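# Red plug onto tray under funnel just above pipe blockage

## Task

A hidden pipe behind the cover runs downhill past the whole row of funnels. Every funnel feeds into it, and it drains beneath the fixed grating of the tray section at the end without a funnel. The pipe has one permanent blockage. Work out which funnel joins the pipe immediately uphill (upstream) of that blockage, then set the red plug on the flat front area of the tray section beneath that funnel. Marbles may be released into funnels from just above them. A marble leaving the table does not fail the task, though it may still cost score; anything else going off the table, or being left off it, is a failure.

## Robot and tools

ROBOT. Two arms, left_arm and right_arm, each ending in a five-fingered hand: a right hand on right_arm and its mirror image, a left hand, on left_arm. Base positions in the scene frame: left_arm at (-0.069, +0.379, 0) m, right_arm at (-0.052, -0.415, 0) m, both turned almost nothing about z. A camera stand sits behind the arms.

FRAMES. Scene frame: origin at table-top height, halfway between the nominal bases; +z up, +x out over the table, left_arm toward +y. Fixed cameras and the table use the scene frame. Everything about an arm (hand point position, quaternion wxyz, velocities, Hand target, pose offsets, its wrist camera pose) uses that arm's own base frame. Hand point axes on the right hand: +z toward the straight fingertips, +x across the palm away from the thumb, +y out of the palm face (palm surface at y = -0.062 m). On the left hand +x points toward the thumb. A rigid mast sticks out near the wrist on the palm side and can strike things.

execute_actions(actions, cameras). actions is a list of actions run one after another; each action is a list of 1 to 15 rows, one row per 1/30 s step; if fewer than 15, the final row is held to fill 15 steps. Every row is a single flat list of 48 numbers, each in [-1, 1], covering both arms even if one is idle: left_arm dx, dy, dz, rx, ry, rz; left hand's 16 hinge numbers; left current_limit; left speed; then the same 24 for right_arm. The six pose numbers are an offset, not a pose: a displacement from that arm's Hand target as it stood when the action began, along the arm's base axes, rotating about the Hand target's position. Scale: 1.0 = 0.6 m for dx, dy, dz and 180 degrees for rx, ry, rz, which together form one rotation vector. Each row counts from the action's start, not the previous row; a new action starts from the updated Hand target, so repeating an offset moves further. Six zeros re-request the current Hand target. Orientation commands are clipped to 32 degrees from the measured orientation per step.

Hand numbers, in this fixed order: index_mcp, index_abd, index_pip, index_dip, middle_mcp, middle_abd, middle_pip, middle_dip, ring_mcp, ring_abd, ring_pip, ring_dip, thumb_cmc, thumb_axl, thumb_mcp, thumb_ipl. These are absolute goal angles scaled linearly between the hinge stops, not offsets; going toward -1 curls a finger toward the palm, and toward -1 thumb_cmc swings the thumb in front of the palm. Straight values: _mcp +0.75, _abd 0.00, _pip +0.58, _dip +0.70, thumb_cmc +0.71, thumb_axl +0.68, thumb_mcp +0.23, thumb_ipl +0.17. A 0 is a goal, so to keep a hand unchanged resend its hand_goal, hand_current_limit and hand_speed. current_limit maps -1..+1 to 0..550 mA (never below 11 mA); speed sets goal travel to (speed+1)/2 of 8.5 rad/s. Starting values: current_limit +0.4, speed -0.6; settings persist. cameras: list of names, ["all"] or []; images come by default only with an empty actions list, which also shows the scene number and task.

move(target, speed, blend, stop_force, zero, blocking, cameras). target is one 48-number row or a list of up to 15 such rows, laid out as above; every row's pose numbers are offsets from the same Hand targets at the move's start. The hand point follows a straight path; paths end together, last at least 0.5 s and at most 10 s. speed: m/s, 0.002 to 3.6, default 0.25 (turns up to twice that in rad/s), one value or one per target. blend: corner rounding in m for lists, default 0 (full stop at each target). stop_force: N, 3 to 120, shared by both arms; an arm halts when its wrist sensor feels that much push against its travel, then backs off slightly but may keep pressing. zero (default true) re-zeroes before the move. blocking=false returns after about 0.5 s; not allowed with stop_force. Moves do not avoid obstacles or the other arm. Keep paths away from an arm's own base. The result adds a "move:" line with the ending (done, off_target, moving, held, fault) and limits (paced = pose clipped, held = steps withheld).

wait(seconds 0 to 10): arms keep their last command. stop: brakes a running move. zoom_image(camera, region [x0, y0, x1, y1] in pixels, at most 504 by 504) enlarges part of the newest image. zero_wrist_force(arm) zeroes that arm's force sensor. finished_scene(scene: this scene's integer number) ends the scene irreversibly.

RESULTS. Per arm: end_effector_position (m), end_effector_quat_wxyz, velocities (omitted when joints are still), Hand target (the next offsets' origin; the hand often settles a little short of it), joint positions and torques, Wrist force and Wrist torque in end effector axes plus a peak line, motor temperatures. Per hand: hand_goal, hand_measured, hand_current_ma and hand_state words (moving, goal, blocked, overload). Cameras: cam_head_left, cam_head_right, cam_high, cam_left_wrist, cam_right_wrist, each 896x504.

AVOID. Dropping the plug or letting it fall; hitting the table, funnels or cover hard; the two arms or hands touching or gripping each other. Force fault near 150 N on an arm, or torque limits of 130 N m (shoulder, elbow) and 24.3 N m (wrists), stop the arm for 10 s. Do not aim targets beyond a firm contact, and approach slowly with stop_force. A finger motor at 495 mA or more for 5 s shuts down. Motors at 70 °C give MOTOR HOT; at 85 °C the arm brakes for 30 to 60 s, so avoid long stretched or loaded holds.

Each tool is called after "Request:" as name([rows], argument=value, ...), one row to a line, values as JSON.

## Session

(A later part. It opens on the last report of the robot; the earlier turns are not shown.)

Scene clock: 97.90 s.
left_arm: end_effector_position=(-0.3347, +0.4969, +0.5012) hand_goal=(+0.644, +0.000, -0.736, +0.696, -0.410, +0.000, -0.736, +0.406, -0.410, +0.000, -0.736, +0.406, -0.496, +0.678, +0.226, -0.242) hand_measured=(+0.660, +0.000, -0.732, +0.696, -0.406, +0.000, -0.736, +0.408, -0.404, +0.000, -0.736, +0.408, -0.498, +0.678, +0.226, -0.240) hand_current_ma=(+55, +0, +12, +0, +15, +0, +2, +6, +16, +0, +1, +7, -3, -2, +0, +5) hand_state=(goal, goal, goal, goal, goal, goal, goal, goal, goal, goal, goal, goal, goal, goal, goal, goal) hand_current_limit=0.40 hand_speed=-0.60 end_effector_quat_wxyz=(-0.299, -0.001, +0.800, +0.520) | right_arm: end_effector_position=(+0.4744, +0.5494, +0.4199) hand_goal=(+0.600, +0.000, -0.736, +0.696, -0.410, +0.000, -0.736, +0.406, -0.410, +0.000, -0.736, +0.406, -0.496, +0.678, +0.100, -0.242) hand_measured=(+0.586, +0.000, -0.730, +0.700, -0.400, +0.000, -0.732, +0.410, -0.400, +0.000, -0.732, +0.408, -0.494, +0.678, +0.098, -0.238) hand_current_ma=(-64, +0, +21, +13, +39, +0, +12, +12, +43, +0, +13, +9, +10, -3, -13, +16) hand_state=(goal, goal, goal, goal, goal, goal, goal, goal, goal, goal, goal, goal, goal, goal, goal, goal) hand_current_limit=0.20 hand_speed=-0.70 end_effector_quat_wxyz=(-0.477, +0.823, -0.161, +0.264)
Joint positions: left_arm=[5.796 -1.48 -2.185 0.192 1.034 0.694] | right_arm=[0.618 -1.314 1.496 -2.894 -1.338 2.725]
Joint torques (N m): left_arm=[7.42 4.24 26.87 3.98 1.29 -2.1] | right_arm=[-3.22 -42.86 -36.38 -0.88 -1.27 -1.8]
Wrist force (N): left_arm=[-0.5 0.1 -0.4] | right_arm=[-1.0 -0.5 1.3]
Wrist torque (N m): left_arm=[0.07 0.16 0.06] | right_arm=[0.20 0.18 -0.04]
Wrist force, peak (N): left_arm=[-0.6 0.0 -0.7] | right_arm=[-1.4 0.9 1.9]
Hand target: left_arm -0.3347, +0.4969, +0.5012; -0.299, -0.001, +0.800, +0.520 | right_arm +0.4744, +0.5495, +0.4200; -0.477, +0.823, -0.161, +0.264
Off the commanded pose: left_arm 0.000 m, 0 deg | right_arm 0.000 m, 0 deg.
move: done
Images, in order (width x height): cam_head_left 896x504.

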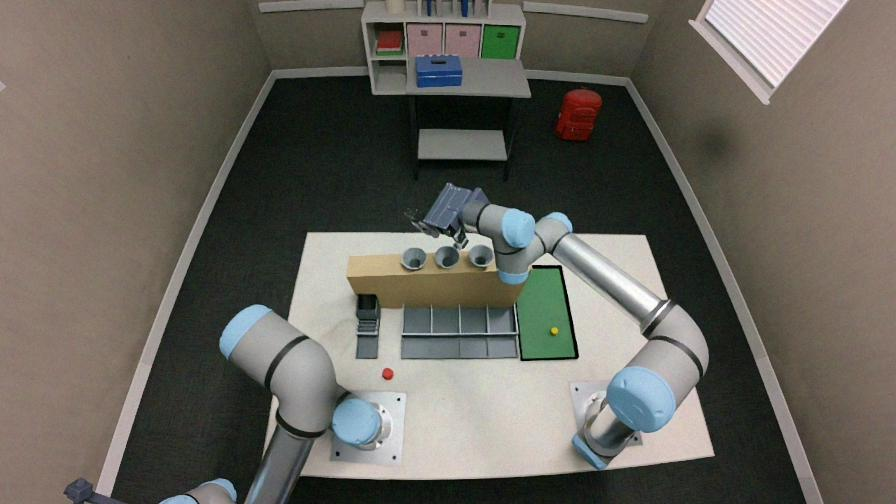

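Request:
move(target=[0,0,0,0,0,0,0.644,0,-0.737,0.696,-0.411,0,-0.737,0.406,-0.411,0,-0.737,0.406,-0.496,0.678,0.225,-0.243,0.4,-0.6,-0.0073,-0.7158,0,-0.4068,-0.0715,0.4861,0.644,0,-0.737,0.696,-0.411,0,-0.737,0.406,-0.411,0,-0.737,0.406,-0.496,0.678,0.225,-0.243,0.4,-0.6], speed=0.45, cameras=["cam_head_left"])

Request:
zoom_image(camera="cam_head_left", region=[345, 280, 405, 370])

Request:
move([
  [0,0,0,0,0,0,0.644,0,-0.737,0.696,-0.411,0,-0.737,0.406,-0.411,0,-0.737,0.406,-0.496,0.678,0.225,-0.243,0.4,-0.6,-0.33,0.0833,-0.3667,0.184,0.3185,0,0.644,0,-0.737,0.696,-0.411,0,-0.737,0.406,-0.411,0,-0.737,0.406,-0.496,0.678,0.225,-0.243,0.4,-0.6],
  [0,0,0,0,0,0,0.644,0,-0.737,0.696,-0.411,0,-0.737,0.406,-0.411,0,-0.737,0.406,-0.496,0.678,0.225,-0.243,0.4,-0.6,-0.33,0.0833,-0.6087,0.184,0.3185,0,0.644,0,-0.737,0.696,-0.411,0,-0.737,0.406,-0.411,0,-0.737,0.406,-0.496,0.678,0.225,-0.243,0.4,-0.6],
], speed=[0.4,0.15], blend=[0.02,0], cameras=["cam_right_wrist","cam_head_left"])

Request:
zoom_image(camera="cam_head_left", region=[345, 280, 405, 370])

Scene clock: 109.70 s.
left_arm: end_effector_position=(-0.3347, +0.4969, +0.5012) hand_goal=(+0.644, +0.000, -0.736, +0.696, -0.410, +0.000, -0.736, +0.406, -0.410, +0.000, -0.736, +0.406, -0.496, +0.678, +0.226, -0.242) hand_measured=(+0.660, +0.000, -0.732, +0.696, -0.406, +0.000, -0.736, +0.408, -0.404, +0.000, -0.736, +0.408, -0.498, +0.678, +0.226, -0.240) hand_current_ma=(+55, +0, +12, +0, +15, +0, +2, +6, +16, +0, +1, +7, -3, -2, +0, +5) hand_state=(goal, goal, goal, goal, goal, goal, goal, goal, goal, goal, goal, goal, goal, goal, goal, goal) hand_current_limit=0.40 hand_speed=-0.60 end_effector_quat_wxyz=(-0.299, -0.001, +0.800, +0.520) | right_arm: end_effector_position=(+0.4700, +0.1200, +0.4200) hand_goal=(+0.644, +0.000, -0.736, +0.696, -0.410, +0.000, -0.736, +0.406, -0.410, +0.000, -0.736, +0.406, -0.496, +0.678, +0.226, -0.242) hand_measured=(+0.644, +0.000, -0.732, +0.700, -0.400, +0.000, -0.732, +0.410, -0.400, +0.000, -0.732, +0.408, -0.494, +0.678, +0.222, -0.240) hand_current_ma=(+0, +0, +19, +13, +39, +0, +12, +12, +43, +0, +13, +9, +10, -3, -24, +6) hand_state=(goal, goal, goal, goal, goal, goal, goal, goal, goal, goal, goal, goal, goal, goal, goal, goal) hand_current_limit=0.40 hand_speed=-0.60 end_effector_quat_wxyz=(+0.000, +0.778, +0.628, +0.000)
Joint positions: left_arm=[5.796 -1.48 -2.185 0.192 1.034 0.694] | right_arm=[0.068 -1.769 1.589 -1.39 -1.572 0.28]
Joint torques (N m): left_arm=[6.69 4.94 27.29 4.02 1.23 -2.09] | right_arm=[-12.49 -22.97 -15.06 -4.21 -2.08 -1.77]
Wrist force (N): left_arm=[-0.4 0.0 -0.7] | right_arm=[-0.3 0.0 -0.1]
Wrist torque (N m): left_arm=[0.08 0.13 0.07] | right_arm=[0.20 -0.01 0.08]
Wrist force, peak (N): left_arm=[-0.8 0.1 -0.6] | right_arm=[-1.6 -0.9 1.8]
Hand target: left_arm -0.3347, +0.4969, +0.5012; -0.299, -0.001, +0.800, +0.520 | right_arm +0.4700, +0.1200, +0.4200; +0.000, +0.778, +0.628, +0.000
Off the commanded pose: left_arm 0.000 m, 0 deg | right_arm 0.000 m, 0 deg.
move: done
Images, in order (width x height): cam_head_left 896x504.

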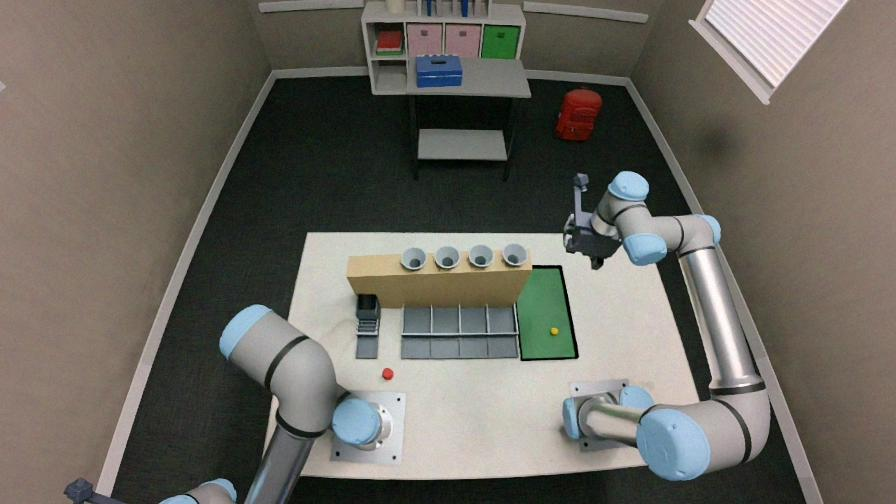

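Scaled by 5.600.

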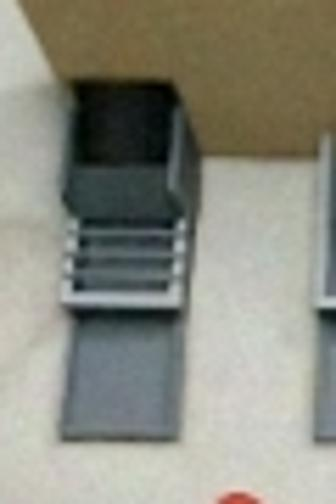

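Scene clock: 112.83 s.
left_arm: end_effector_position=(-0.3347, +0.4969, +0.5012) hand_goal=(+0.644, +0.000, -0.736, +0.696, -0.410, +0.000, -0.736, +0.406, -0.410, +0.000, -0.736, +0.406, -0.496, +0.678, +0.226, -0.242) hand_measured=(+0.660, +0.000, -0.732, +0.696, -0.406, +0.000, -0.736, +0.408, -0.404, +0.000, -0.736, +0.408, -0.498, +0.678, +0.226, -0.240) hand_current_ma=(+55, +0, +12, +0, +15, +0, +2, +6, +16, +0, +1, +7, -3, -2, +0, +5) hand_state=(goal, goal, goal, goal, goal, goal, goal, goal, goal, goal, goal, goal, goal, goal, goal, goal) hand_current_limit=0.40 hand_speed=-0.60 end_effector_quat_wxyz=(-0.299, -0.001, +0.800, +0.520) | right_arm: end_effector_position=(+0.2720, +0.1699, +0.0549) hand_goal=(+0.644, +0.000, -0.736, +0.696, -0.410, +0.000, -0.736, +0.406, -0.410, +0.000, -0.736, +0.406, -0.496, +0.678, +0.226, -0.242) hand_measured=(+0.640, +0.000, -0.732, +0.700, -0.400, +0.000, -0.732, +0.410, -0.400, +0.000, -0.732, +0.408, -0.494, +0.678, +0.222, -0.240) hand_current_ma=(-16, +0, +19, +13, +39, +0, +12, +12, +43, +0, +13, +9, +10, -3, -22, +6) hand_state=(goal, goal, goal, goal, goal, goal, goal, goal, goal, goal, goal, goal, goal, goal, goal, goal) hand_current_limit=0.40 hand_speed=-0.60 end_effector_quat_wxyz=(-0.509, +0.652, +0.527, -0.196)
Joint positions: left_arm=[5.796 -1.48 -2.185 0.192 1.034 0.694] | right_arm=[-0.131 -1.398 2.133 -1.181 -1.214 -0.146]
Joint torques (N m): left_arm=[7.06 3.21 26.5 3.91 1.28 -1.8] | right_arm=[11 -16.16 -6.69 -1.54 1.68 1.72]
Wrist force (N): left_arm=[-0.4 0.1 -0.4] | right_arm=[-1.0 -0.9 1.0]
Wrist torque (N m): left_arm=[0.07 0.15 0.06] | right_arm=[0.17 0.20 0.03]
Wrist force, peak (N): left_arm=[-0.8 0.2 -0.7] | right_arm=[-0.9 -1.0 1.8]
Hand target: left_arm -0.3347, +0.4969, +0.5012; -0.299, -0.001, +0.800, +0.520 | right_arm +0.2720, +0.1700, +0.0548; -0.509, +0.652, +0.527, -0.196
Off the commanded pose: left_arm 0.000 m, 0 deg | right_arm 0.000 m, 0 deg.
move: done
camera_calibration:
cam_right_wrist: T_world_to_cam=[[0.0124743, -0.6116, -0.791068, 0.174576], [0.166942, -0.778752, 0.604711, 0.0147538], [-0.985888, -0.139606, 0.0923871, 0.409286], [0, 0, 0, 1]] pos_world=[0.398869, 0.175399, 0.091367]
Images, in order (width x height): cam_head_left 896x504, cam_right_wrist 896x504.

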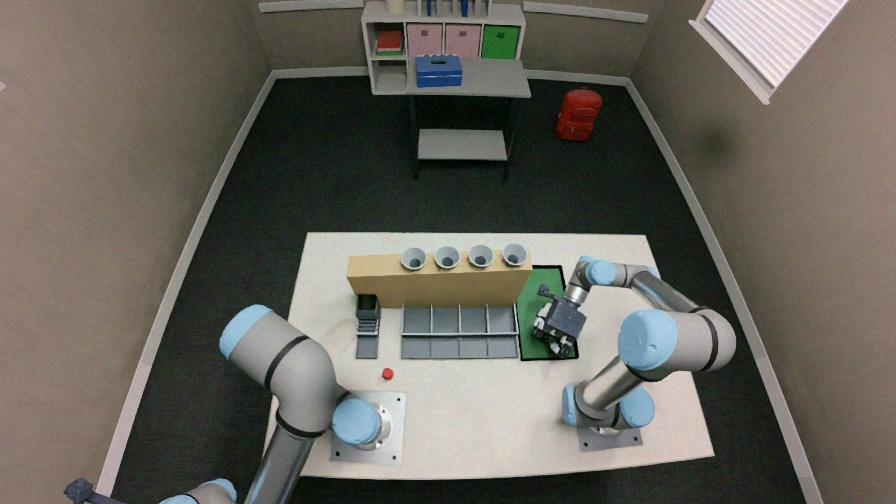

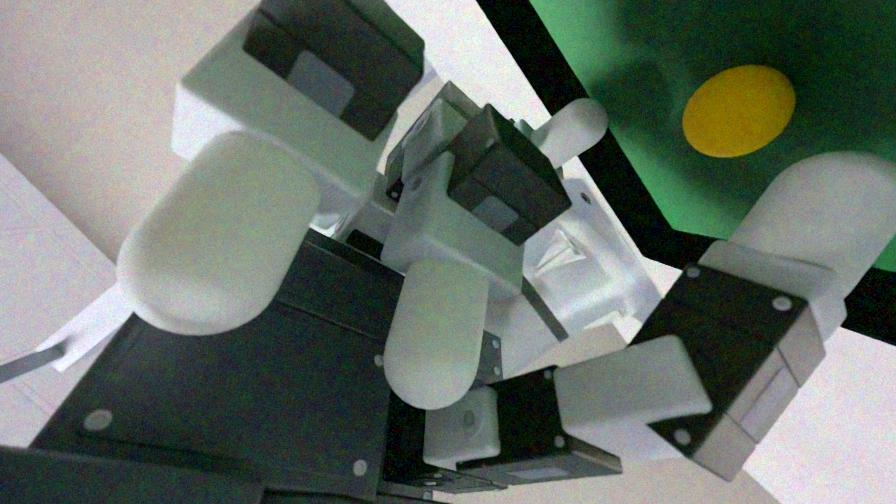

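Scaled by 5.600.

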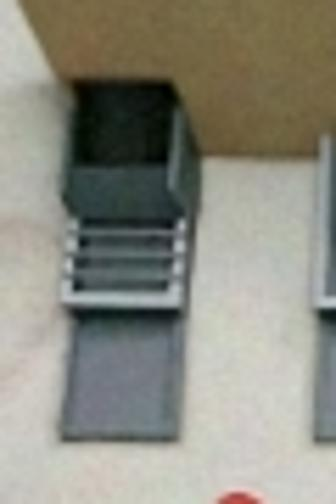

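Request:
move(target=[0,0,0,0,0,0,0.644,0,-0.737,0.696,-0.411,0,-0.737,0.406,-0.411,0,-0.737,0.406,-0.496,0.678,0.225,-0.243,0.4,-0.6,0.0033,-0.0012,-0.0237,0,0,0,0.644,0,-0.737,0.696,-0.411,0,-0.737,0.406,-0.411,0,-0.737,0.406,-0.496,0.678,0.225,-0.243,0.4,-0.6], speed=0.05, cameras=["cam_right_wrist"])

Request:
move(target=[0,0,0,0,0,0,0.644,0,-0.737,0.696,-0.411,0,-0.737,0.406,-0.411,0,-0.737,0.406,-0.496,0.678,0.225,-0.243,0.4,-0.6,0,0,0,0,0,0,0.5,0,-0.737,0.696,-0.411,0,-0.737,0.406,-0.411,0,-0.737,0.406,-0.496,0.678,0.06,-0.243,0,-0.85], speed=0.05, cameras=["cam_right_wrist"])

Scene clock: 119.17 s.
left_arm: end_effector_position=(-0.3347, +0.4969, +0.5012) hand_goal=(+0.644, +0.000, -0.736, +0.696, -0.410, +0.000, -0.736, +0.406, -0.410, +0.000, -0.736, +0.406, -0.496, +0.678, +0.226, -0.242) hand_measured=(+0.660, +0.000, -0.732, +0.696, -0.406, +0.000, -0.736, +0.408, -0.404, +0.000, -0.736, +0.408, -0.498, +0.678, +0.226, -0.240) hand_current_ma=(+55, +0, +12, +0, +15, +0, +2, +6, +16, +0, +1, +7, -3, -2, +0, +5) hand_state=(goal, goal, goal, goal, goal, goal, goal, goal, goal, goal, goal, goal, goal, goal, goal, goal) hand_current_limit=0.40 hand_speed=-0.60 end_effector_quat_wxyz=(-0.299, -0.001, +0.800, +0.520) | right_arm: end_effector_position=(+0.2739, +0.1692, +0.0407) hand_goal=(+0.644, +0.000, -0.736, +0.696, -0.410, +0.000, -0.736, +0.406, -0.410, +0.000, -0.736, +0.406, -0.496, +0.678, +0.226, -0.242) hand_measured=(+0.640, +0.000, -0.732, +0.700, -0.400, +0.000, -0.732, +0.410, -0.400, +0.000, -0.732, +0.408, -0.494, +0.678, +0.222, -0.240) hand_current_ma=(-16, +0, +19, +13, +39, +0, +12, +12, +43, +0, +13, +9, +10, -3, -22, +6) hand_state=(goal, goal, goal, goal, goal, goal, goal, goal, goal, goal, goal, goal, goal, goal, goal, goal) hand_current_limit=0.40 hand_speed=-0.60 end_effector_quat_wxyz=(-0.509, +0.652, +0.527, -0.196)
Joint positions: left_arm=[5.796 -1.48 -2.185 0.192 1.034 0.694] | right_arm=[-0.132 -1.366 2.143 -1.222 -1.215 -0.147]
Joint torques (N m): left_arm=[6.55 3.91 26.69 4.04 1.34 -1.91] | right_arm=[-13.34 -17.72 -5.13 -0.95 -1.52 -2.08]
Wrist force (N): left_arm=[-0.7 0.3 -0.6] | right_arm=[-0.9 -0.6 1.1]
Wrist torque (N m): left_arm=[0.11 0.18 0.04] | right_arm=[0.20 0.17 0.10]
Wrist force, peak (N): left_arm=[-0.7 0.3 -0.6] | right_arm=[-1.3 -0.6 1.2]
Hand target: left_arm -0.3347, +0.4969, +0.5012; -0.299, -0.001, +0.800, +0.520 | right_arm +0.2740, +0.1692, +0.0406; -0.509, +0.652, +0.527, -0.196
Off the commanded pose: left_arm 0.000 m, 0 deg | right_arm 0.000 m, 0 deg.
move: done
camera_calibration:
cam_right_wrist: T_world_to_cam=[[0.0124743, -0.6116, -0.791068, 0.162811], [0.166942, -0.778752, 0.604711, 0.0225222], [-0.985888, -0.139606, 0.0923871, 0.412481], [0, 0, 0, 1]] pos_world=[0.400869, 0.174699, 0.077067]
Images, in order (width x height): cam_right_wrist 896x504.

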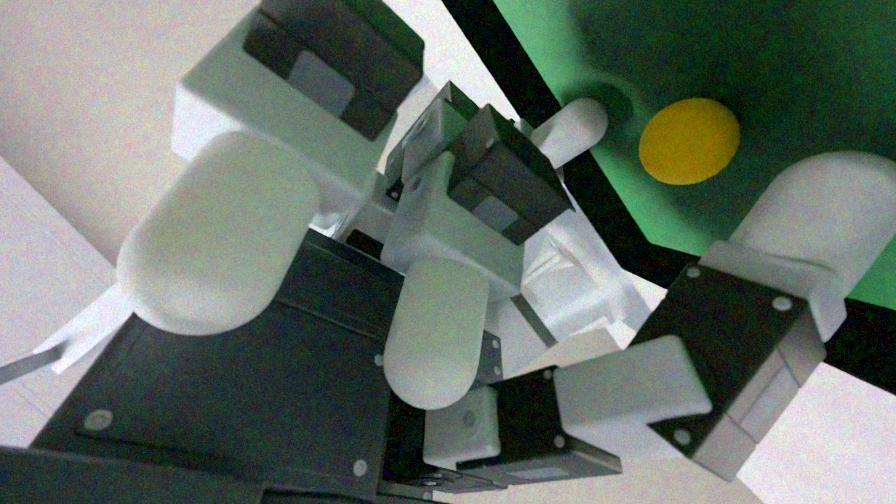

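Scene clock: 119.83 s.
left_arm: end_effector_position=(-0.3347, +0.4969, +0.5012) hand_goal=(+0.644, +0.000, -0.736, +0.696, -0.410, +0.000, -0.736, +0.406, -0.410, +0.000, -0.736, +0.406, -0.496, +0.678, +0.226, -0.242) hand_measured=(+0.660, +0.000, -0.732, +0.696, -0.406, +0.000, -0.736, +0.408, -0.404, +0.000, -0.736, +0.408, -0.498, +0.678, +0.226, -0.240) hand_current_ma=(+55, +0, +12, +0, +15, +0, +2, +6, +16, +0, +1, +7, -3, -2, +0, +5) hand_state=(goal, goal, goal, goal, goal, goal, goal, goal, goal, goal, goal, goal, goal, goal, goal, goal) hand_current_limit=0.40 hand_speed=-0.60 end_effector_quat_wxyz=(-0.299, -0.001, +0.800, +0.520) | right_arm: end_effector_position=(+0.2740, +0.1692, +0.0406) hand_goal=(+0.500, +0.000, -0.736, +0.696, -0.410, +0.000, -0.736, +0.406, -0.410, +0.000, -0.736, +0.406, -0.496, +0.678, +0.060, -0.242) hand_measured=(+0.498, +0.000, -0.732, +0.700, -0.400, +0.000, -0.732, +0.410, -0.400, +0.000, -0.732, +0.408, -0.494, +0.678, +0.062, -0.240) hand_current_ma=(-9, +0, +19, +13, +39, +0, +12, +12, +43, +0, +13, +9, +10, -3, +10, +6) hand_state=(goal, goal, goal, goal, goal, goal, goal, goal, goal, goal, goal, goal, goal, goal, goal, goal) hand_current_limit=0.00 hand_speed=-0.85 end_effector_quat_wxyz=(-0.509, +0.652, +0.527, -0.196)
Joint positions: left_arm=[5.796 -1.48 -2.185 0.192 1.034 0.694] | right_arm=[-0.132 -1.366 2.143 -1.222 -1.215 -0.147]
Joint torques (N m): left_arm=[6.05 3.66 26.64 4.02 1.36 -1.97] | right_arm=[-13.4 -15.22 -5.32 -0.8 -1.32 -1.86]
Wrist force (N): left_arm=[-0.7 0.2 -0.8] | right_arm=[-1.0 -0.5 0.9]
Wrist torque (N m): left_arm=[0.12 0.17 0.03] | right_arm=[0.22 0.19 0.09]
Wrist force, peak (N): left_arm=[-0.7 0.2 -0.8] | right_arm=[-1.2 -0.6 1.1]
Hand target: left_arm -0.3347, +0.4969, +0.5012; -0.299, -0.001, +0.800, +0.520 | right_arm +0.2740, +0.1692, +0.0406; -0.509, +0.652, +0.527, -0.196
Off the commanded pose: left_arm 0.000 m, 0 deg | right_arm 0.000 m, 0 deg.
move: done
camera_calibration:
cam_right_wrist: T_world_to_cam=[[0.0124743, -0.6116, -0.791068, 0.162811], [0.166942, -0.778752, 0.604711, 0.0225222], [-0.985888, -0.139606, 0.0923871, 0.412481], [0, 0, 0, 1]] pos_world=[0.400869, 0.174699, 0.077067]
Images, in order (width x height): cam_right_wrist 896x504.

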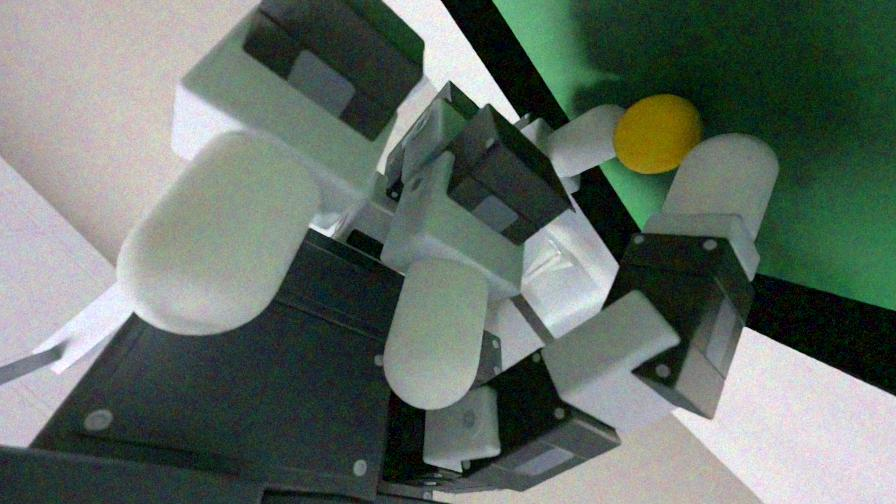

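Request:
move(target=[0,0,0,0,0,0,0.644,0,-0.737,0.696,-0.411,0,-0.737,0.406,-0.411,0,-0.737,0.406,-0.496,0.678,0.225,-0.243,0.4,-0.6,0,0,0,0,0,0,0.3,0,-0.737,0.696,-0.411,0,-0.737,0.406,-0.411,0,-0.737,0.406,-0.496,0.678,0.0,-0.243,0,-0.85], speed=0.05)

Request:
move([
  [0,0,0,0,0,0,0.644,0,-0.737,0.696,-0.411,0,-0.737,0.406,-0.411,0,-0.737,0.406,-0.496,0.678,0.225,-0.243,0.4,-0.6,0,0,0.05,0,0,0,0.3,0,-0.737,0.696,-0.411,0,-0.737,0.406,-0.411,0,-0.737,0.406,-0.496,0.678,0.0,-0.243,0,-0.85],
  [0,0,0,0,0,0,0.644,0,-0.737,0.696,-0.411,0,-0.737,0.406,-0.411,0,-0.737,0.406,-0.496,0.678,0.225,-0.243,0.4,-0.6,0,0,0.54,0,0,0,0.3,0,-0.737,0.696,-0.411,0,-0.737,0.406,-0.411,0,-0.737,0.406,-0.496,0.678,0.0,-0.243,0,-0.85],
  [0,0,0,0,0,0,0.644,0,-0.737,0.696,-0.411,0,-0.737,0.406,-0.411,0,-0.737,0.406,-0.496,0.678,0.225,-0.243,0.4,-0.6,0.3267,-0.082,0.6323,-0.184,-0.3185,0,0.3,0,-0.737,0.696,-0.411,0,-0.737,0.406,-0.411,0,-0.737,0.406,-0.496,0.678,0.0,-0.243,0,-0.85],
], speed=[0.08,0.3,0.4], blend=[0.01,0.04,0], cameras=["cam_right_wrist","cam_head_left"])

Request:
zoom_image(camera="cam_head_left", region=[345, 280, 405, 370])

Request:
move([
  [0,0,0,0,0,0,0.644,0,-0.737,0.696,-0.411,0,-0.737,0.406,-0.411,0,-0.737,0.406,-0.496,0.678,0.225,-0.243,0.4,-0.6,0.0133,0.87,0,0.4068,0.0715,-0.4861,0.3,0,-0.737,0.696,-0.411,0,-0.737,0.406,-0.411,0,-0.737,0.406,-0.496,0.678,0.0,-0.243,0,-0.85],
  [0,0,0,0,0,0,0.644,0,-0.737,0.696,-0.411,0,-0.737,0.406,-0.411,0,-0.737,0.406,-0.496,0.678,0.225,-0.243,0.4,-0.6,0.0133,0.87,-0.113,0.4068,0.0715,-0.4861,0.3,0,-0.737,0.696,-0.411,0,-0.737,0.406,-0.411,0,-0.737,0.406,-0.496,0.678,0.0,-0.243,0,-0.85],
], speed=[0.4,0.12], blend=[0.01,0], cameras=["cam_right_wrist","cam_head_left"])

Scene clock: 132.40 s.
left_arm: end_effector_position=(-0.3347, +0.4969, +0.5012) hand_goal=(+0.644, +0.000, -0.736, +0.696, -0.410, +0.000, -0.736, +0.406, -0.410, +0.000, -0.736, +0.406, -0.496, +0.678, +0.226, -0.242) hand_measured=(+0.660, +0.000, -0.732, +0.696, -0.406, +0.000, -0.736, +0.408, -0.404, +0.000, -0.736, +0.408, -0.498, +0.678, +0.226, -0.240) hand_current_ma=(+55, +0, +12, +0, +15, +0, +2, +6, +16, +0, +1, +7, -3, -2, +0, +5) hand_state=(goal, goal, goal, goal, goal, goal, goal, goal, goal, goal, goal, goal, goal, goal, goal, goal) hand_current_limit=0.40 hand_speed=-0.60 end_effector_quat_wxyz=(-0.299, -0.001, +0.800, +0.520) | right_arm: end_effector_position=(+0.2740, +0.1692, +0.0406) hand_goal=(+0.300, +0.000, -0.736, +0.696, -0.410, +0.000, -0.736, +0.406, -0.410, +0.000, -0.736, +0.406, -0.496, +0.678, +0.000, -0.242) hand_measured=(+0.454, +0.000, -0.724, +0.700, -0.400, +0.000, -0.732, +0.410, -0.400, +0.000, -0.732, +0.408, -0.494, +0.678, +0.030, -0.236) hand_current_ma=(+273, +0, +45, +16, +39, +0, +12, +12, +43, +0, +13, +9, +10, -3, +175, +37) hand_state=(blocked, goal, goal, goal, goal, goal, goal, goal, goal, goal, goal, goal, goal, goal, blocked, goal) hand_current_limit=0.00 hand_speed=-0.85 end_effector_quat_wxyz=(-0.509, +0.652, +0.527, -0.196)
Joint positions: left_arm=[5.796 -1.48 -2.185 0.192 1.034 0.694] | right_arm=[-0.132 -1.366 2.143 -1.222 -1.215 -0.147]
Joint torques (N m): left_arm=[6.68 4.41 26.19 4.03 1.3 -1.99] | right_arm=[-10.95 -17.29 -7.73 -0.31 -1.11 -1.82]
Wrist force (N): left_arm=[-0.5 0.0 -0.8] | right_arm=[-0.8 -1.9 0.8]
Wrist torque (N m): left_arm=[0.09 0.14 0.06] | right_arm=[0.15 0.18 0.10]
Wrist force, peak (N): left_arm=[-0.6 0.1 -0.8] | right_arm=[-0.8 -1.9 0.8]
Hand target: left_arm -0.3347, +0.4969, +0.5012; -0.299, -0.001, +0.800, +0.520 | right_arm +0.2740, +0.1692, +0.0406; -0.509, +0.652, +0.527, -0.196
Off the commanded pose: left_arm 0.000 m, 0 deg | right_arm 0.000 m, 0 deg.
move: done

Scene clock: 135.97 s.
left_arm: end_effector_position=(-0.3347, +0.4969, +0.5012) hand_goal=(+0.644, +0.000, -0.736, +0.696, -0.410, +0.000, -0.736, +0.406, -0.410, +0.000, -0.736, +0.406, -0.496, +0.678, +0.226, -0.242) hand_measured=(+0.660, +0.000, -0.732, +0.696, -0.406, +0.000, -0.736, +0.408, -0.404, +0.000, -0.736, +0.408, -0.498, +0.678, +0.226, -0.240) hand_current_ma=(+55, +0, +12, +0, +15, +0, +2, +6, +16, +0, +1, +7, -3, -2, +0, +5) hand_state=(goal, goal, goal, goal, goal, goal, goal, goal, goal, goal, goal, goal, goal, goal, goal, goal) hand_current_limit=0.40 hand_speed=-0.60 end_effector_quat_wxyz=(-0.299, -0.001, +0.800, +0.520) | right_arm: end_effector_position=(+0.4700, +0.1200, +0.4200) hand_goal=(+0.300, +0.000, -0.736, +0.696, -0.410, +0.000, -0.736, +0.406, -0.410, +0.000, -0.736, +0.406, -0.496, +0.678, +0.000, -0.242) hand_measured=(+0.446, +0.000, -0.718, +0.704, -0.400, +0.000, -0.732, +0.410, -0.400, +0.000, -0.732, +0.408, -0.494, +0.678, +0.030, -0.232) hand_current_ma=(+275, +0, +78, +33, +39, +0, +12, +12, +43, +0, +13, +9, +10, -3, +175, +54) hand_state=(blocked, goal, goal, goal, goal, goal, goal, goal, goal, goal, goal, goal, goal, goal, blocked, goal) hand_current_limit=0.00 hand_speed=-0.85 end_effector_quat_wxyz=(+0.000, +0.778, +0.628, +0.000)
Joint positions: left_arm=[5.796 -1.48 -2.185 0.192 1.034 0.694] | right_arm=[0.068 -1.769 1.589 -1.39 -1.571 0.28]
Joint torques (N m): left_arm=[5.72 4.34 26.17 4.07 1.28 -1.88] | right_arm=[11.24 -23.12 -16.04 -4.47 -2.01 1.79]
Wrist force (N): left_arm=[-0.6 0.0 -0.6] | right_arm=[-0.4 -0.1 0.1]
Wrist torque (N m): left_arm=[0.07 0.17 0.05] | right_arm=[0.20 0.00 -0.12]
Wrist force, peak (N): left_arm=[-0.8 0.0 -0.7] | right_arm=[-0.8 -1.9 0.8]
Hand target: left_arm -0.3347, +0.4969, +0.5012; -0.299, -0.001, +0.800, +0.520 | right_arm +0.4700, +0.1200, +0.4200; +0.000, +0.778, +0.628, +0.000
Off the commanded pose: left_arm 0.000 m, 0 deg | right_arm 0.000 m, 0 deg.
move: done
camera_calibration:
cam_right_wrist: T_world_to_cam=[[0.475646, -0.879146, -0.0293675, -0.0751344], [-0.587983, -0.342594, 0.732739, -0.0292667], [-0.654246, -0.331257, -0.679876, 0.755211], [0, 0, 0, 1]] pos_world=[0.512623, 0.174088, 0.532689]
Images, in order (width x height): cam_head_left 896x504, cam_right_wrist 896x504.

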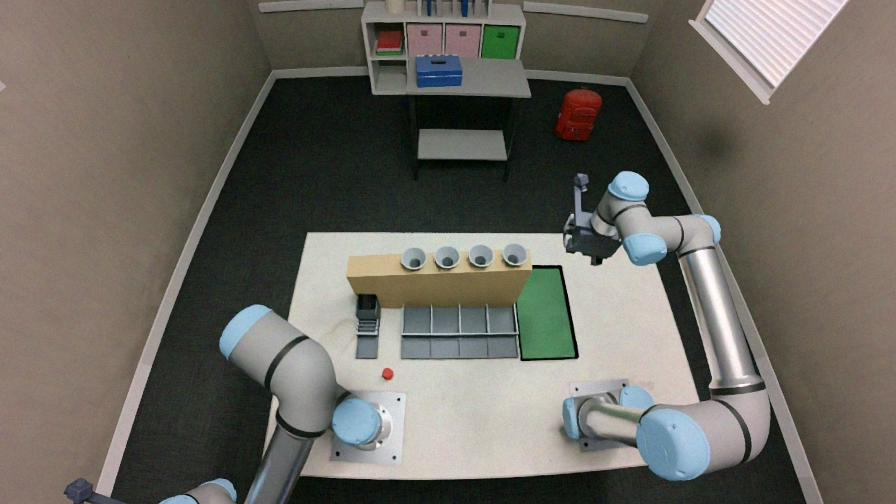

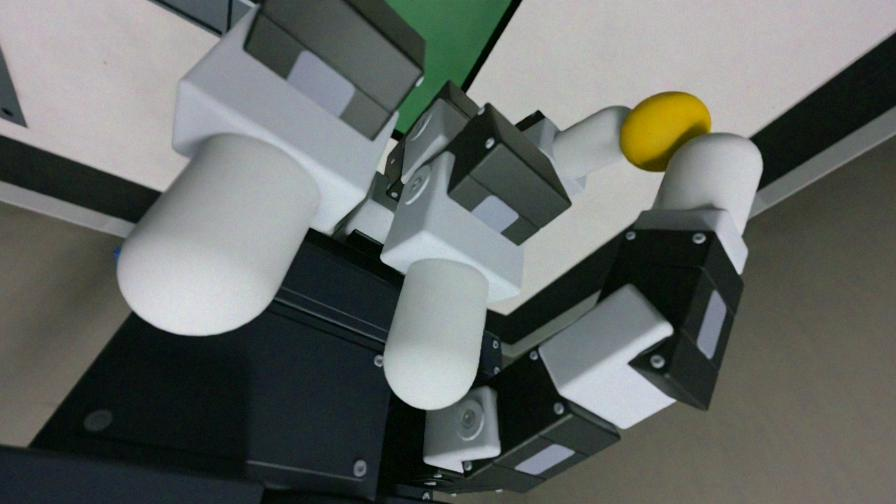

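Scaled by 5.600.

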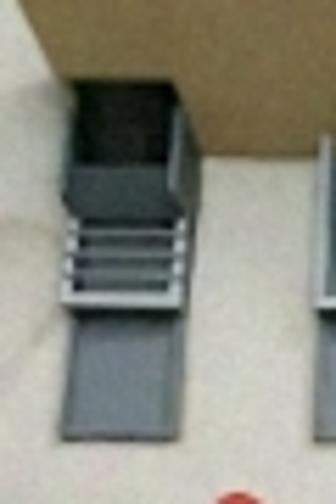

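Scene clock: 139.77 s.
left_arm: end_effector_position=(-0.3347, +0.4969, +0.5012) hand_goal=(+0.644, +0.000, -0.736, +0.696, -0.410, +0.000, -0.736, +0.406, -0.410, +0.000, -0.736, +0.406, -0.496, +0.678, +0.226, -0.242) hand_measured=(+0.660, +0.000, -0.732, +0.696, -0.406, +0.000, -0.736, +0.408, -0.404, +0.000, -0.736, +0.408, -0.498, +0.678, +0.226, -0.240) hand_current_ma=(+55, +0, +12, +0, +15, +0, +2, +6, +16, +0, +1, +7, -3, -2, +0, +5) hand_state=(goal, goal, goal, goal, goal, goal, goal, goal, goal, goal, goal, goal, goal, goal, goal, goal) hand_current_limit=0.40 hand_speed=-0.60 end_effector_quat_wxyz=(-0.299, -0.001, +0.800, +0.520) | right_arm: end_effector_position=(+0.4780, +0.6420, +0.3522) hand_goal=(+0.300, +0.000, -0.736, +0.696, -0.410, +0.000, -0.736, +0.406, -0.410, +0.000, -0.736, +0.406, -0.496, +0.678, +0.000, -0.242) hand_measured=(+0.446, +0.000, -0.718, +0.704, -0.400, +0.000, -0.732, +0.410, -0.400, +0.000, -0.732, +0.408, -0.494, +0.678, +0.030, -0.232) hand_current_ma=(+275, +0, +78, +33, +39, +0, +12, +12, +43, +0, +13, +9, +10, -3, +175, +54) hand_state=(blocked, goal, goal, goal, goal, goal, goal, goal, goal, goal, goal, goal, goal, goal, blocked, goal) hand_current_limit=0.00 hand_speed=-0.85 end_effector_quat_wxyz=(-0.477, +0.823, -0.161, +0.264)
Joint positions: left_arm=[5.796 -1.48 -2.185 0.192 1.034 0.694] | right_arm=[0.74 -1.096 1.37 -2.995 -1.449 2.776]
Joint torques (N m): left_arm=[6.09 4.22 26.25 4.09 1.16 -1.8] | right_arm=[10.07 -35.69 -13.07 -4.53 -1.68 1.92]
Wrist force (N): left_arm=[-0.4 0.1 -0.7] | right_arm=[-1.1 -0.2 1.1]
Wrist torque (N m): left_arm=[0.09 0.14 0.06] | right_arm=[0.23 0.19 -0.09]
Wrist force, peak (N): left_arm=[-0.7 0.0 -0.7] | right_arm=[-1.4 -1.3 1.5]
Hand target: left_arm -0.3347, +0.4969, +0.5012; -0.299, -0.001, +0.800, +0.520 | right_arm +0.4780, +0.6420, +0.3522; -0.477, +0.823, -0.161, +0.264
Off the commanded pose: left_arm 0.000 m, 0 deg | right_arm 0.000 m, 0 deg.
move: done
camera_calibration:
cam_right_wrist: T_world_to_cam=[[-0.60508, 0.0930717, -0.790706, 0.538538], [-0.795435, -0.0281649, 0.605384, 0.146032], [0.0340739, 0.995261, 0.0910746, -0.564811], [0, 0, 0, 1]] pos_world=[0.461263, 0.516124, 0.388859]
Images, in order (width x height): cam_head_left 896x504, cam_right_wrist 896x504.

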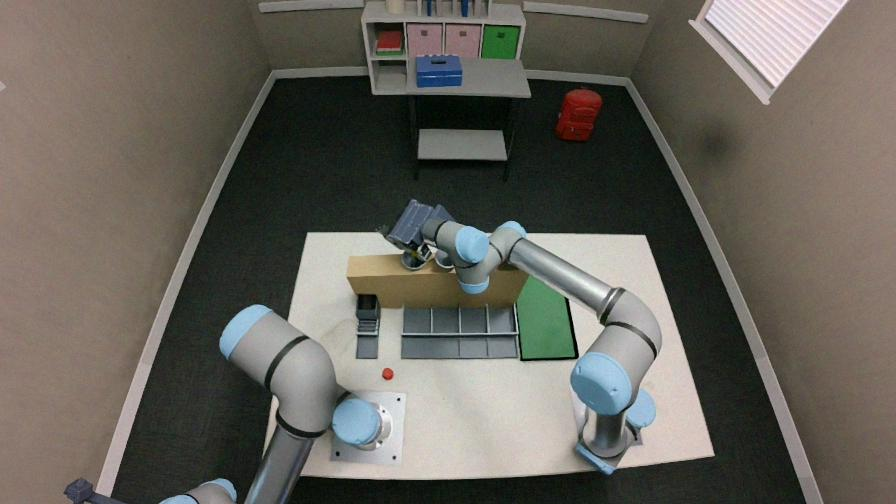

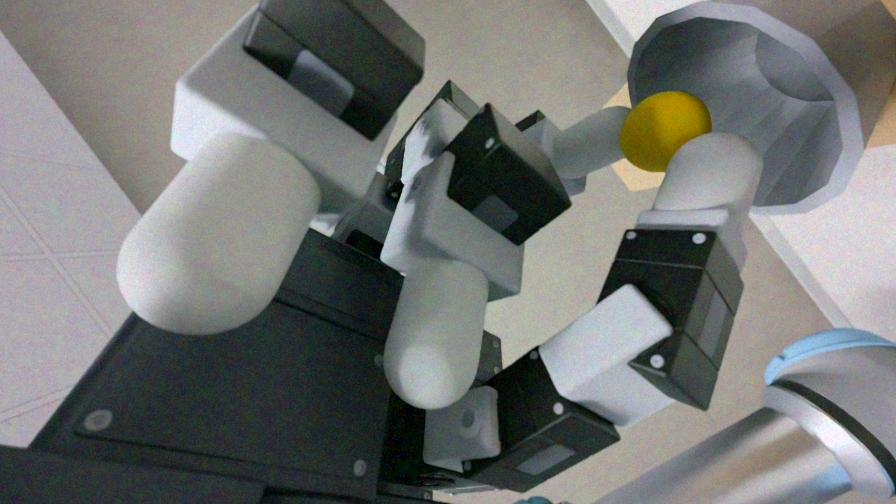

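Request:
move(target=[0,0,0,0,0,0,0.644,0,-0.737,0.696,-0.411,0,-0.737,0.406,-0.411,0,-0.737,0.406,-0.496,0.678,0.225,-0.243,0.4,-0.6,0,0,0,0,0,0,0.6,0,-0.737,0.696,-0.411,0,-0.737,0.406,-0.411,0,-0.737,0.406,-0.496,0.678,0.1,-0.243,0.2,-0.7], speed=0.06)

Request:
move([
  [0,0,0,0,0,0,0.644,0,-0.737,0.696,-0.411,0,-0.737,0.406,-0.411,0,-0.737,0.406,-0.496,0.678,0.225,-0.243,0.4,-0.6,0,0,0.113,0,0,0,0.6,0,-0.737,0.696,-0.411,0,-0.737,0.406,-0.411,0,-0.737,0.406,-0.496,0.678,0.1,-0.243,0.2,-0.7],
  [0,0,0,0,0,0,0.644,0,-0.737,0.696,-0.411,0,-0.737,0.406,-0.411,0,-0.737,0.406,-0.496,0.678,0.225,-0.243,0.4,-0.6,-0.4838,0.1905,0,0,0,0.0556,0.644,0,-0.737,0.696,-0.411,0,-0.737,0.406,-0.411,0,-0.737,0.406,-0.496,0.678,0.225,-0.243,0.4,-0.6],
], speed=[0.2,0.3], blend=[0.02,0], cameras=["cam_head_left","cam_head_right"])

Request:
zoom_image(camera="cam_head_left", region=[345, 280, 405, 370])

Request:
zoom_image(camera="cam_head_right", region=[345, 280, 405, 360])

Scene clock: 146.93 s.
left_arm: end_effector_position=(-0.3347, +0.4969, +0.5012) hand_goal=(+0.644, +0.000, -0.736, +0.696, -0.410, +0.000, -0.736, +0.406, -0.410, +0.000, -0.736, +0.406, -0.496, +0.678, +0.226, -0.242) hand_measured=(+0.660, +0.000, -0.732, +0.696, -0.406, +0.000, -0.736, +0.408, -0.404, +0.000, -0.736, +0.408, -0.498, +0.678, +0.226, -0.240) hand_current_ma=(+55, +0, +12, +0, +15, +0, +2, +6, +16, +0, +1, +7, -3, -2, +0, +5) hand_state=(goal, goal, goal, goal, goal, goal, goal, goal, goal, goal, goal, goal, goal, goal, goal, goal) hand_current_limit=0.40 hand_speed=-0.60 end_effector_quat_wxyz=(-0.299, -0.001, +0.800, +0.520) | right_arm: end_effector_position=(+0.4780, +0.6420, +0.3522) hand_goal=(+0.600, +0.000, -0.736, +0.696, -0.410, +0.000, -0.736, +0.406, -0.410, +0.000, -0.736, +0.406, -0.496, +0.678, +0.100, -0.242) hand_measured=(+0.586, +0.000, -0.730, +0.700, -0.400, +0.000, -0.732, +0.410, -0.400, +0.000, -0.732, +0.408, -0.494, +0.678, +0.098, -0.238) hand_current_ma=(-66, +0, +21, +13, +39, +0, +12, +12, +43, +0, +13, +9, +10, -3, -13, +16) hand_state=(goal, goal, goal, goal, goal, goal, goal, goal, goal, goal, goal, goal, goal, goal, goal, goal) hand_current_limit=0.20 hand_speed=-0.70 end_effector_quat_wxyz=(-0.477, +0.823, -0.161, +0.264)
Joint positions: left_arm=[5.796 -1.48 -2.185 0.192 1.034 0.694] | right_arm=[0.74 -1.096 1.37 -2.995 -1.449 2.776]
Joint torques (N m): left_arm=[6.45 3.88 26.14 3.93 1.17 -1.9] | right_arm=[2.29 -36.11 -14.38 -3.9 -0.52 1.69]
Wrist force (N): left_arm=[-0.3 0.1 -0.5] | right_arm=[-1.0 -0.5 1.1]
Wrist torque (N m): left_arm=[0.09 0.13 0.07] | right_arm=[0.20 0.18 -0.08]
Wrist force, peak (N): left_arm=[-0.5 0.3 -0.8] | right_arm=[-1.4 -0.6 1.5]
Hand target: left_arm -0.3347, +0.4969, +0.5012; -0.299, -0.001, +0.800, +0.520 | right_arm +0.4780, +0.6420, +0.3522; -0.477, +0.823, -0.161, +0.264
Off the commanded pose: left_arm 0.000 m, 0 deg | right_arm 0.000 m, 0 deg.
move: done

Scene clock: 149.50 s.
left_arm: end_effector_position=(-0.3347, +0.4969, +0.5012) hand_goal=(+0.644, +0.000, -0.736, +0.696, -0.410, +0.000, -0.736, +0.406, -0.410, +0.000, -0.736, +0.406, -0.496, +0.678, +0.226, -0.242) hand_measured=(+0.660, +0.000, -0.732, +0.696, -0.406, +0.000, -0.736, +0.408, -0.404, +0.000, -0.736, +0.408, -0.498, +0.678, +0.226, -0.240) hand_current_ma=(+55, +0, +12, +0, +15, +0, +2, +6, +16, +0, +1, +7, -3, -2, +0, +5) hand_state=(goal, goal, goal, goal, goal, goal, goal, goal, goal, goal, goal, goal, goal, goal, goal, goal) hand_current_limit=0.40 hand_speed=-0.60 end_effector_quat_wxyz=(-0.299, -0.001, +0.800, +0.520) | right_arm: end_effector_position=(+0.1877, +0.7563, +0.3522) hand_goal=(+0.644, +0.000, -0.736, +0.696, -0.410, +0.000, -0.736, +0.406, -0.410, +0.000, -0.736, +0.406, -0.496, +0.678, +0.226, -0.242) hand_measured=(+0.628, +0.000, -0.732, +0.700, -0.400, +0.000, -0.732, +0.410, -0.400, +0.000, -0.732, +0.408, -0.494, +0.678, +0.222, -0.240) hand_current_ma=(-70, +0, +19, +13, +39, +0, +12, +12, +43, +0, +13, +9, +10, -3, -21, +14) hand_state=(goal, goal, goal, goal, goal, goal, goal, goal, goal, goal, goal, goal, goal, goal, goal, goal) hand_current_limit=0.40 hand_speed=-0.60 end_effector_quat_wxyz=(-0.499, +0.833, -0.089, +0.221)
Joint positions: left_arm=[5.796 -1.48 -2.185 0.192 1.034 0.694] | right_arm=[1.195 -1.124 1.411 -3.008 -1.705 2.89]
Joint torques (N m): left_arm=[5.8 4.28 25.95 3.96 1.25 -1.98] | right_arm=[10.02 -34.89 -36.59 -2.69 -1.83 1.89]
Wrist force (N): left_arm=[-0.5 -0.1 -0.5] | right_arm=[-1.0 -0.6 1.1]
Wrist torque (N m): left_arm=[0.05 0.16 0.05] | right_arm=[0.20 0.19 -0.07]
Wrist force, peak (N): left_arm=[-0.5 -0.1 -0.8] | right_arm=[-2.4 -0.6 1.2]
Hand target: left_arm -0.3347, +0.4969, +0.5012; -0.299, -0.001, +0.800, +0.520 | right_arm +0.1877, +0.7563, +0.3522; -0.499, +0.833, -0.089, +0.221
Off the commanded pose: left_arm 0.000 m, 0 deg | right_arm 0.000 m, 0 deg.
move: done
Images, in order (width x height): cam_head_left 896x504, cam_head_right 896x504.

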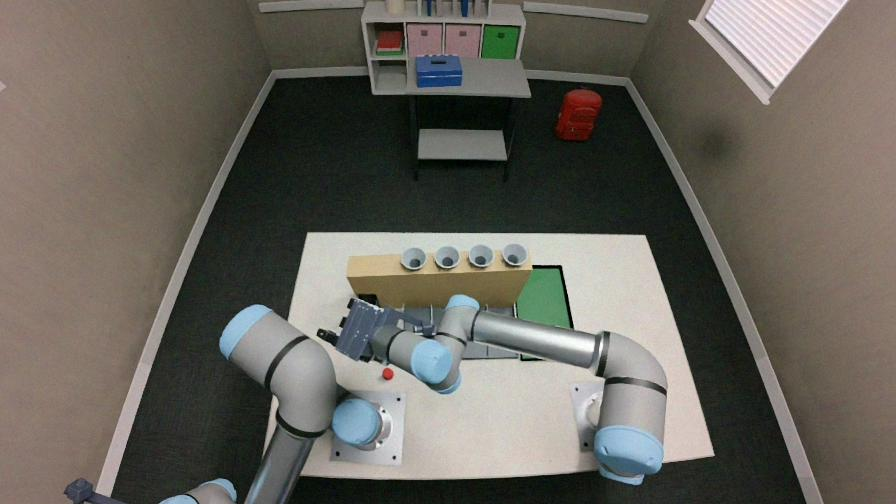

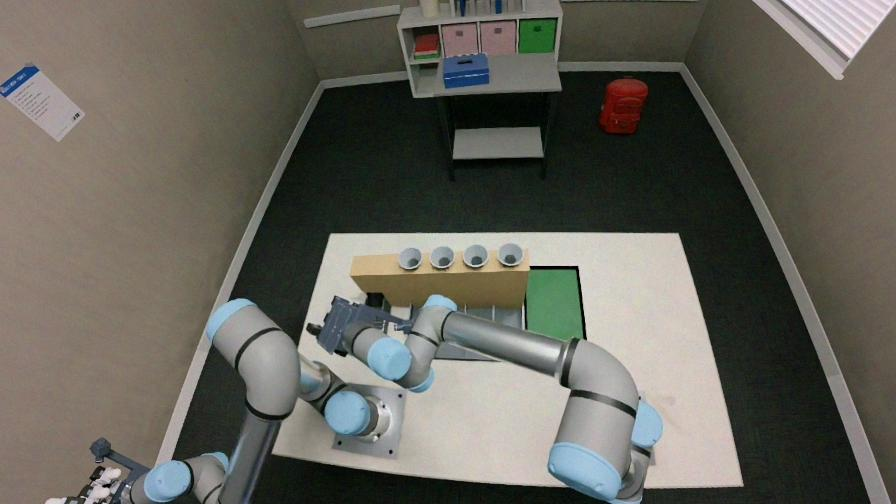

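Scaled by 5.600.

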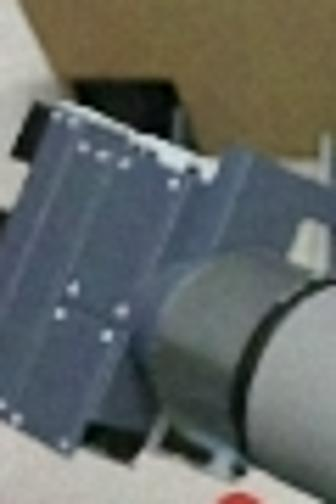

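Scaled by 6.300.

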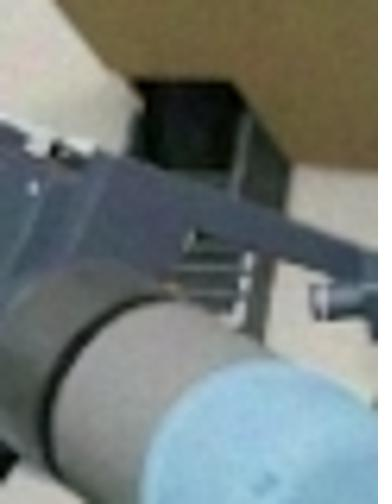

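Request:
move(target=[0,0,0,0,0,0,0.644,0,-0.737,0.696,-0.411,0,-0.737,0.406,-0.411,0,-0.737,0.406,-0.496,0.678,0.225,-0.243,0.4,-0.6,0.0052,0.009,-0.4618,0,0,0,0.644,0,-0.737,0.696,-0.411,0,-0.737,0.406,-0.411,0,-0.737,0.406,-0.496,0.678,0.225,-0.243,0.4,-0.6], speed=0.2, cameras=["cam_right_wrist","cam_head_left"])

Request:
zoom_image(camera="cam_head_left", region=[345, 280, 405, 370])

Scene clock: 157.70 s.
left_arm: end_effector_position=(-0.3347, +0.4969, +0.5012) hand_goal=(+0.644, +0.000, -0.736, +0.696, -0.410, +0.000, -0.736, +0.406, -0.410, +0.000, -0.736, +0.406, -0.496, +0.678, +0.226, -0.242) hand_measured=(+0.660, +0.000, -0.732, +0.696, -0.406, +0.000, -0.736, +0.408, -0.404, +0.000, -0.736, +0.408, -0.498, +0.678, +0.226, -0.240) hand_current_ma=(+55, +0, +12, +0, +15, +0, +2, +6, +16, +0, +1, +7, -3, -2, +0, +5) hand_state=(goal, goal, goal, goal, goal, goal, goal, goal, goal, goal, goal, goal, goal, goal, goal, goal) hand_current_limit=0.40 hand_speed=-0.60 end_effector_quat_wxyz=(-0.299, -0.001, +0.800, +0.520) | right_arm: end_effector_position=(+0.1909, +0.7617, +0.0752) hand_goal=(+0.644, +0.000, -0.736, +0.696, -0.410, +0.000, -0.736, +0.406, -0.410, +0.000, -0.736, +0.406, -0.496, +0.678, +0.226, -0.242) hand_measured=(+0.630, +0.000, -0.732, +0.700, -0.402, +0.000, -0.732, +0.410, -0.400, +0.000, -0.732, +0.408, -0.494, +0.678, +0.222, -0.240) hand_current_ma=(-65, +0, +19, +13, +38, +0, +12, +12, +43, +0, +13, +9, +10, -3, -21, +14) hand_state=(goal, goal, goal, goal, goal, goal, goal, goal, goal, goal, goal, goal, goal, goal, goal, goal) hand_current_limit=0.40 hand_speed=-0.60 end_effector_quat_wxyz=(-0.499, +0.833, -0.089, +0.221)
Joint positions: left_arm=[5.796 -1.48 -2.185 0.192 1.034 0.694] | right_arm=[1.193 -0.756 1.614 -3.578 -1.704 2.889]
Joint torques (N m): left_arm=[6.03 4 26.16 3.9 1.17 -1.96] | right_arm=[7.79 -41.3 -29.65 -3.66 -1.55 -1.83]
Wrist force (N): left_arm=[-0.5 0.2 -0.7] | right_arm=[-1.3 -0.6 1.2]
Wrist torque (N m): left_arm=[0.10 0.15 0.06] | right_arm=[0.19 0.21 -0.01]
Wrist force, peak (N): left_arm=[-0.7 0.0 -0.7] | right_arm=[-1.0 -2.1 0.6]
Hand target: left_arm -0.3347, +0.4969, +0.5012; -0.299, -0.001, +0.800, +0.520 | right_arm +0.1908, +0.7617, +0.0751; -0.499, +0.833, -0.089, +0.221
Off the commanded pose: left_arm 0.000 m, 0 deg | right_arm 0.000 m, 0 deg.
move: done
camera_calibration:
cam_right_wrist: T_world_to_cam=[[-0.612117, -0.0134532, -0.790653, 0.217138], [-0.7784, -0.165891, 0.605453, 0.190382], [-0.139308, 0.986052, 0.0910727, -0.608808], [0, 0, 0, 1]] pos_world=[0.196295, 0.634821, 0.111859]
Images, in order (width x height): cam_head_left 896x504, cam_right_wrist 896x504.

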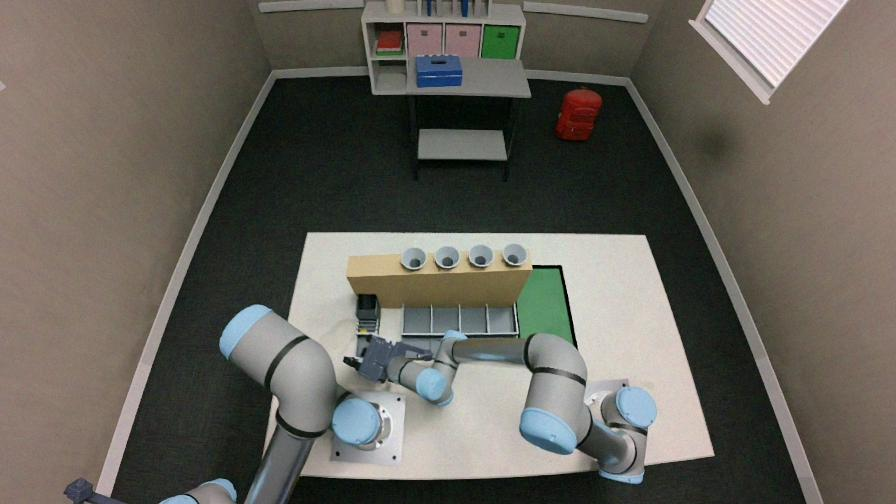

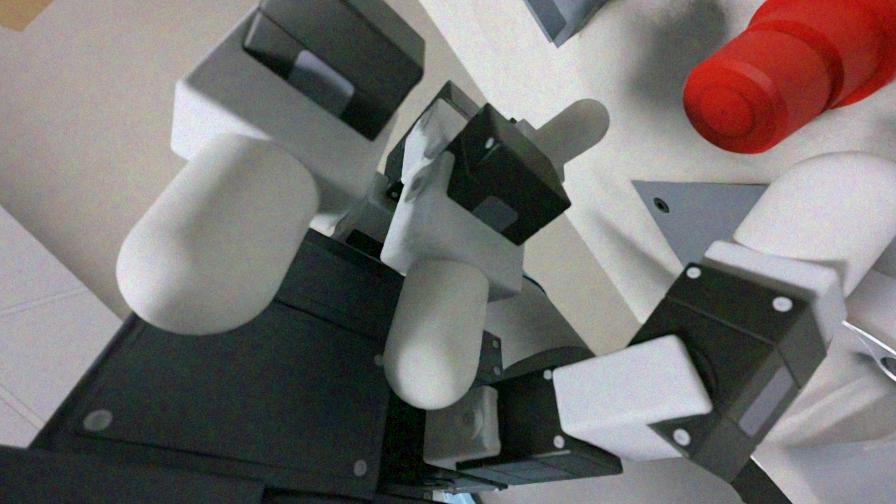

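Scaled by 5.600.

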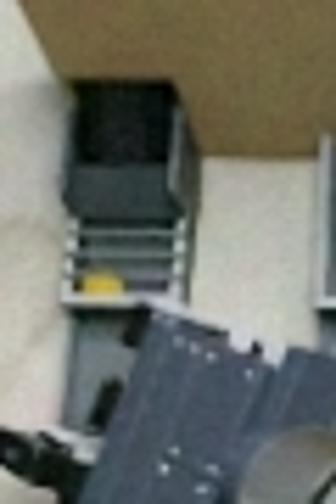

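Request:
move(target=[0,0,0,0,0,0,0.644,0,-0.737,0.696,-0.411,0,-0.737,0.406,-0.411,0,-0.737,0.406,-0.496,0.678,0.225,-0.243,0.4,-0.6,-0.0023,-0.0137,-0.0468,0,0,0,0.644,0,-0.737,0.696,-0.411,0,-0.737,0.406,-0.411,0,-0.737,0.406,-0.496,0.678,0.225,-0.243,0.4,-0.6], speed=0.06, cameras=["cam_right_wrist"])

Scene clock: 167.17 s.
left_arm: end_effector_position=(-0.3347, +0.4969, +0.5012) hand_goal=(+0.644, +0.000, -0.736, +0.696, -0.410, +0.000, -0.736, +0.406, -0.410, +0.000, -0.736, +0.406, -0.496, +0.678, +0.226, -0.242) hand_measured=(+0.660, +0.000, -0.732, +0.696, -0.406, +0.000, -0.736, +0.408, -0.404, +0.000, -0.736, +0.408, -0.498, +0.678, +0.226, -0.240) hand_current_ma=(+55, +0, +12, +0, +15, +0, +2, +6, +16, +0, +1, +7, -3, -2, +0, +5) hand_state=(goal, goal, goal, goal, goal, goal, goal, goal, goal, goal, goal, goal, goal, goal, goal, goal) hand_current_limit=0.40 hand_speed=-0.60 end_effector_quat_wxyz=(-0.299, -0.001, +0.800, +0.520) | right_arm: end_effector_position=(+0.1894, +0.7535, +0.0471) hand_goal=(+0.644, +0.000, -0.736, +0.696, -0.410, +0.000, -0.736, +0.406, -0.410, +0.000, -0.736, +0.406, -0.496, +0.678, +0.226, -0.242) hand_measured=(+0.630, +0.000, -0.732, +0.700, -0.402, +0.000, -0.732, +0.410, -0.400, +0.000, -0.732, +0.408, -0.494, +0.678, +0.222, -0.240) hand_current_ma=(-65, +0, +19, +13, +38, +0, +12, +12, +43, +0, +13, +9, +10, -3, -21, +14) hand_state=(goal, goal, goal, goal, goal, goal, goal, goal, goal, goal, goal, goal, goal, goal, goal, goal) hand_current_limit=0.40 hand_speed=-0.60 end_effector_quat_wxyz=(-0.499, +0.833, -0.089, +0.221)
Joint positions: left_arm=[5.796 -1.48 -2.185 0.192 1.034 0.694] | right_arm=[1.19 -0.717 1.639 -3.642 -1.701 2.888]
Joint torques (N m): left_arm=[5.45 4.26 26.75 4 1.22 -1.9] | right_arm=[-13.96 -42.33 -4.39 -3.94 1.22 -1.97]
Wrist force (N): left_arm=[-0.3 0.3 -0.6] | right_arm=[-0.9 -0.3 1.4]
Wrist torque (N m): left_arm=[0.11 0.14 0.07] | right_arm=[0.22 0.17 0.12]
Wrist force, peak (N): left_arm=[-0.6 0.2 -0.9] | right_arm=[-1.2 -0.7 1.4]
Hand target: left_arm -0.3347, +0.4969, +0.5012; -0.299, -0.001, +0.800, +0.520 | right_arm +0.1894, +0.7535, +0.0470; -0.499, +0.833, -0.089, +0.221
Off the commanded pose: left_arm 0.000 m, 0 deg | right_arm 0.000 m, 0 deg.
move: done
camera_calibration:
cam_right_wrist: T_world_to_cam=[[-0.612045, -0.0135004, -0.790707, 0.193975], [-0.778436, -0.165987, 0.605381, 0.205035], [-0.13942, 0.986036, 0.0910822, -0.598426], [0, 0, 0, 1]] pos_world=[0.194895, 0.626721, 0.0837595]
Images, in order (width x height): cam_right_wrist 896x504.

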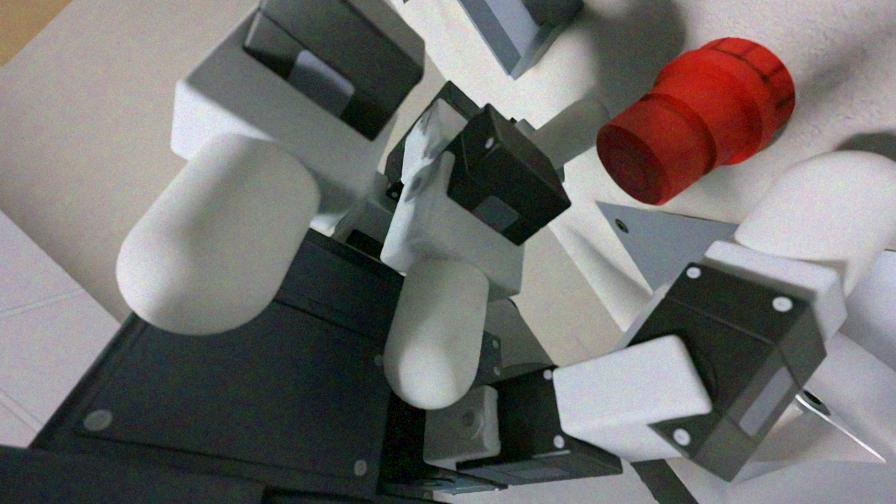

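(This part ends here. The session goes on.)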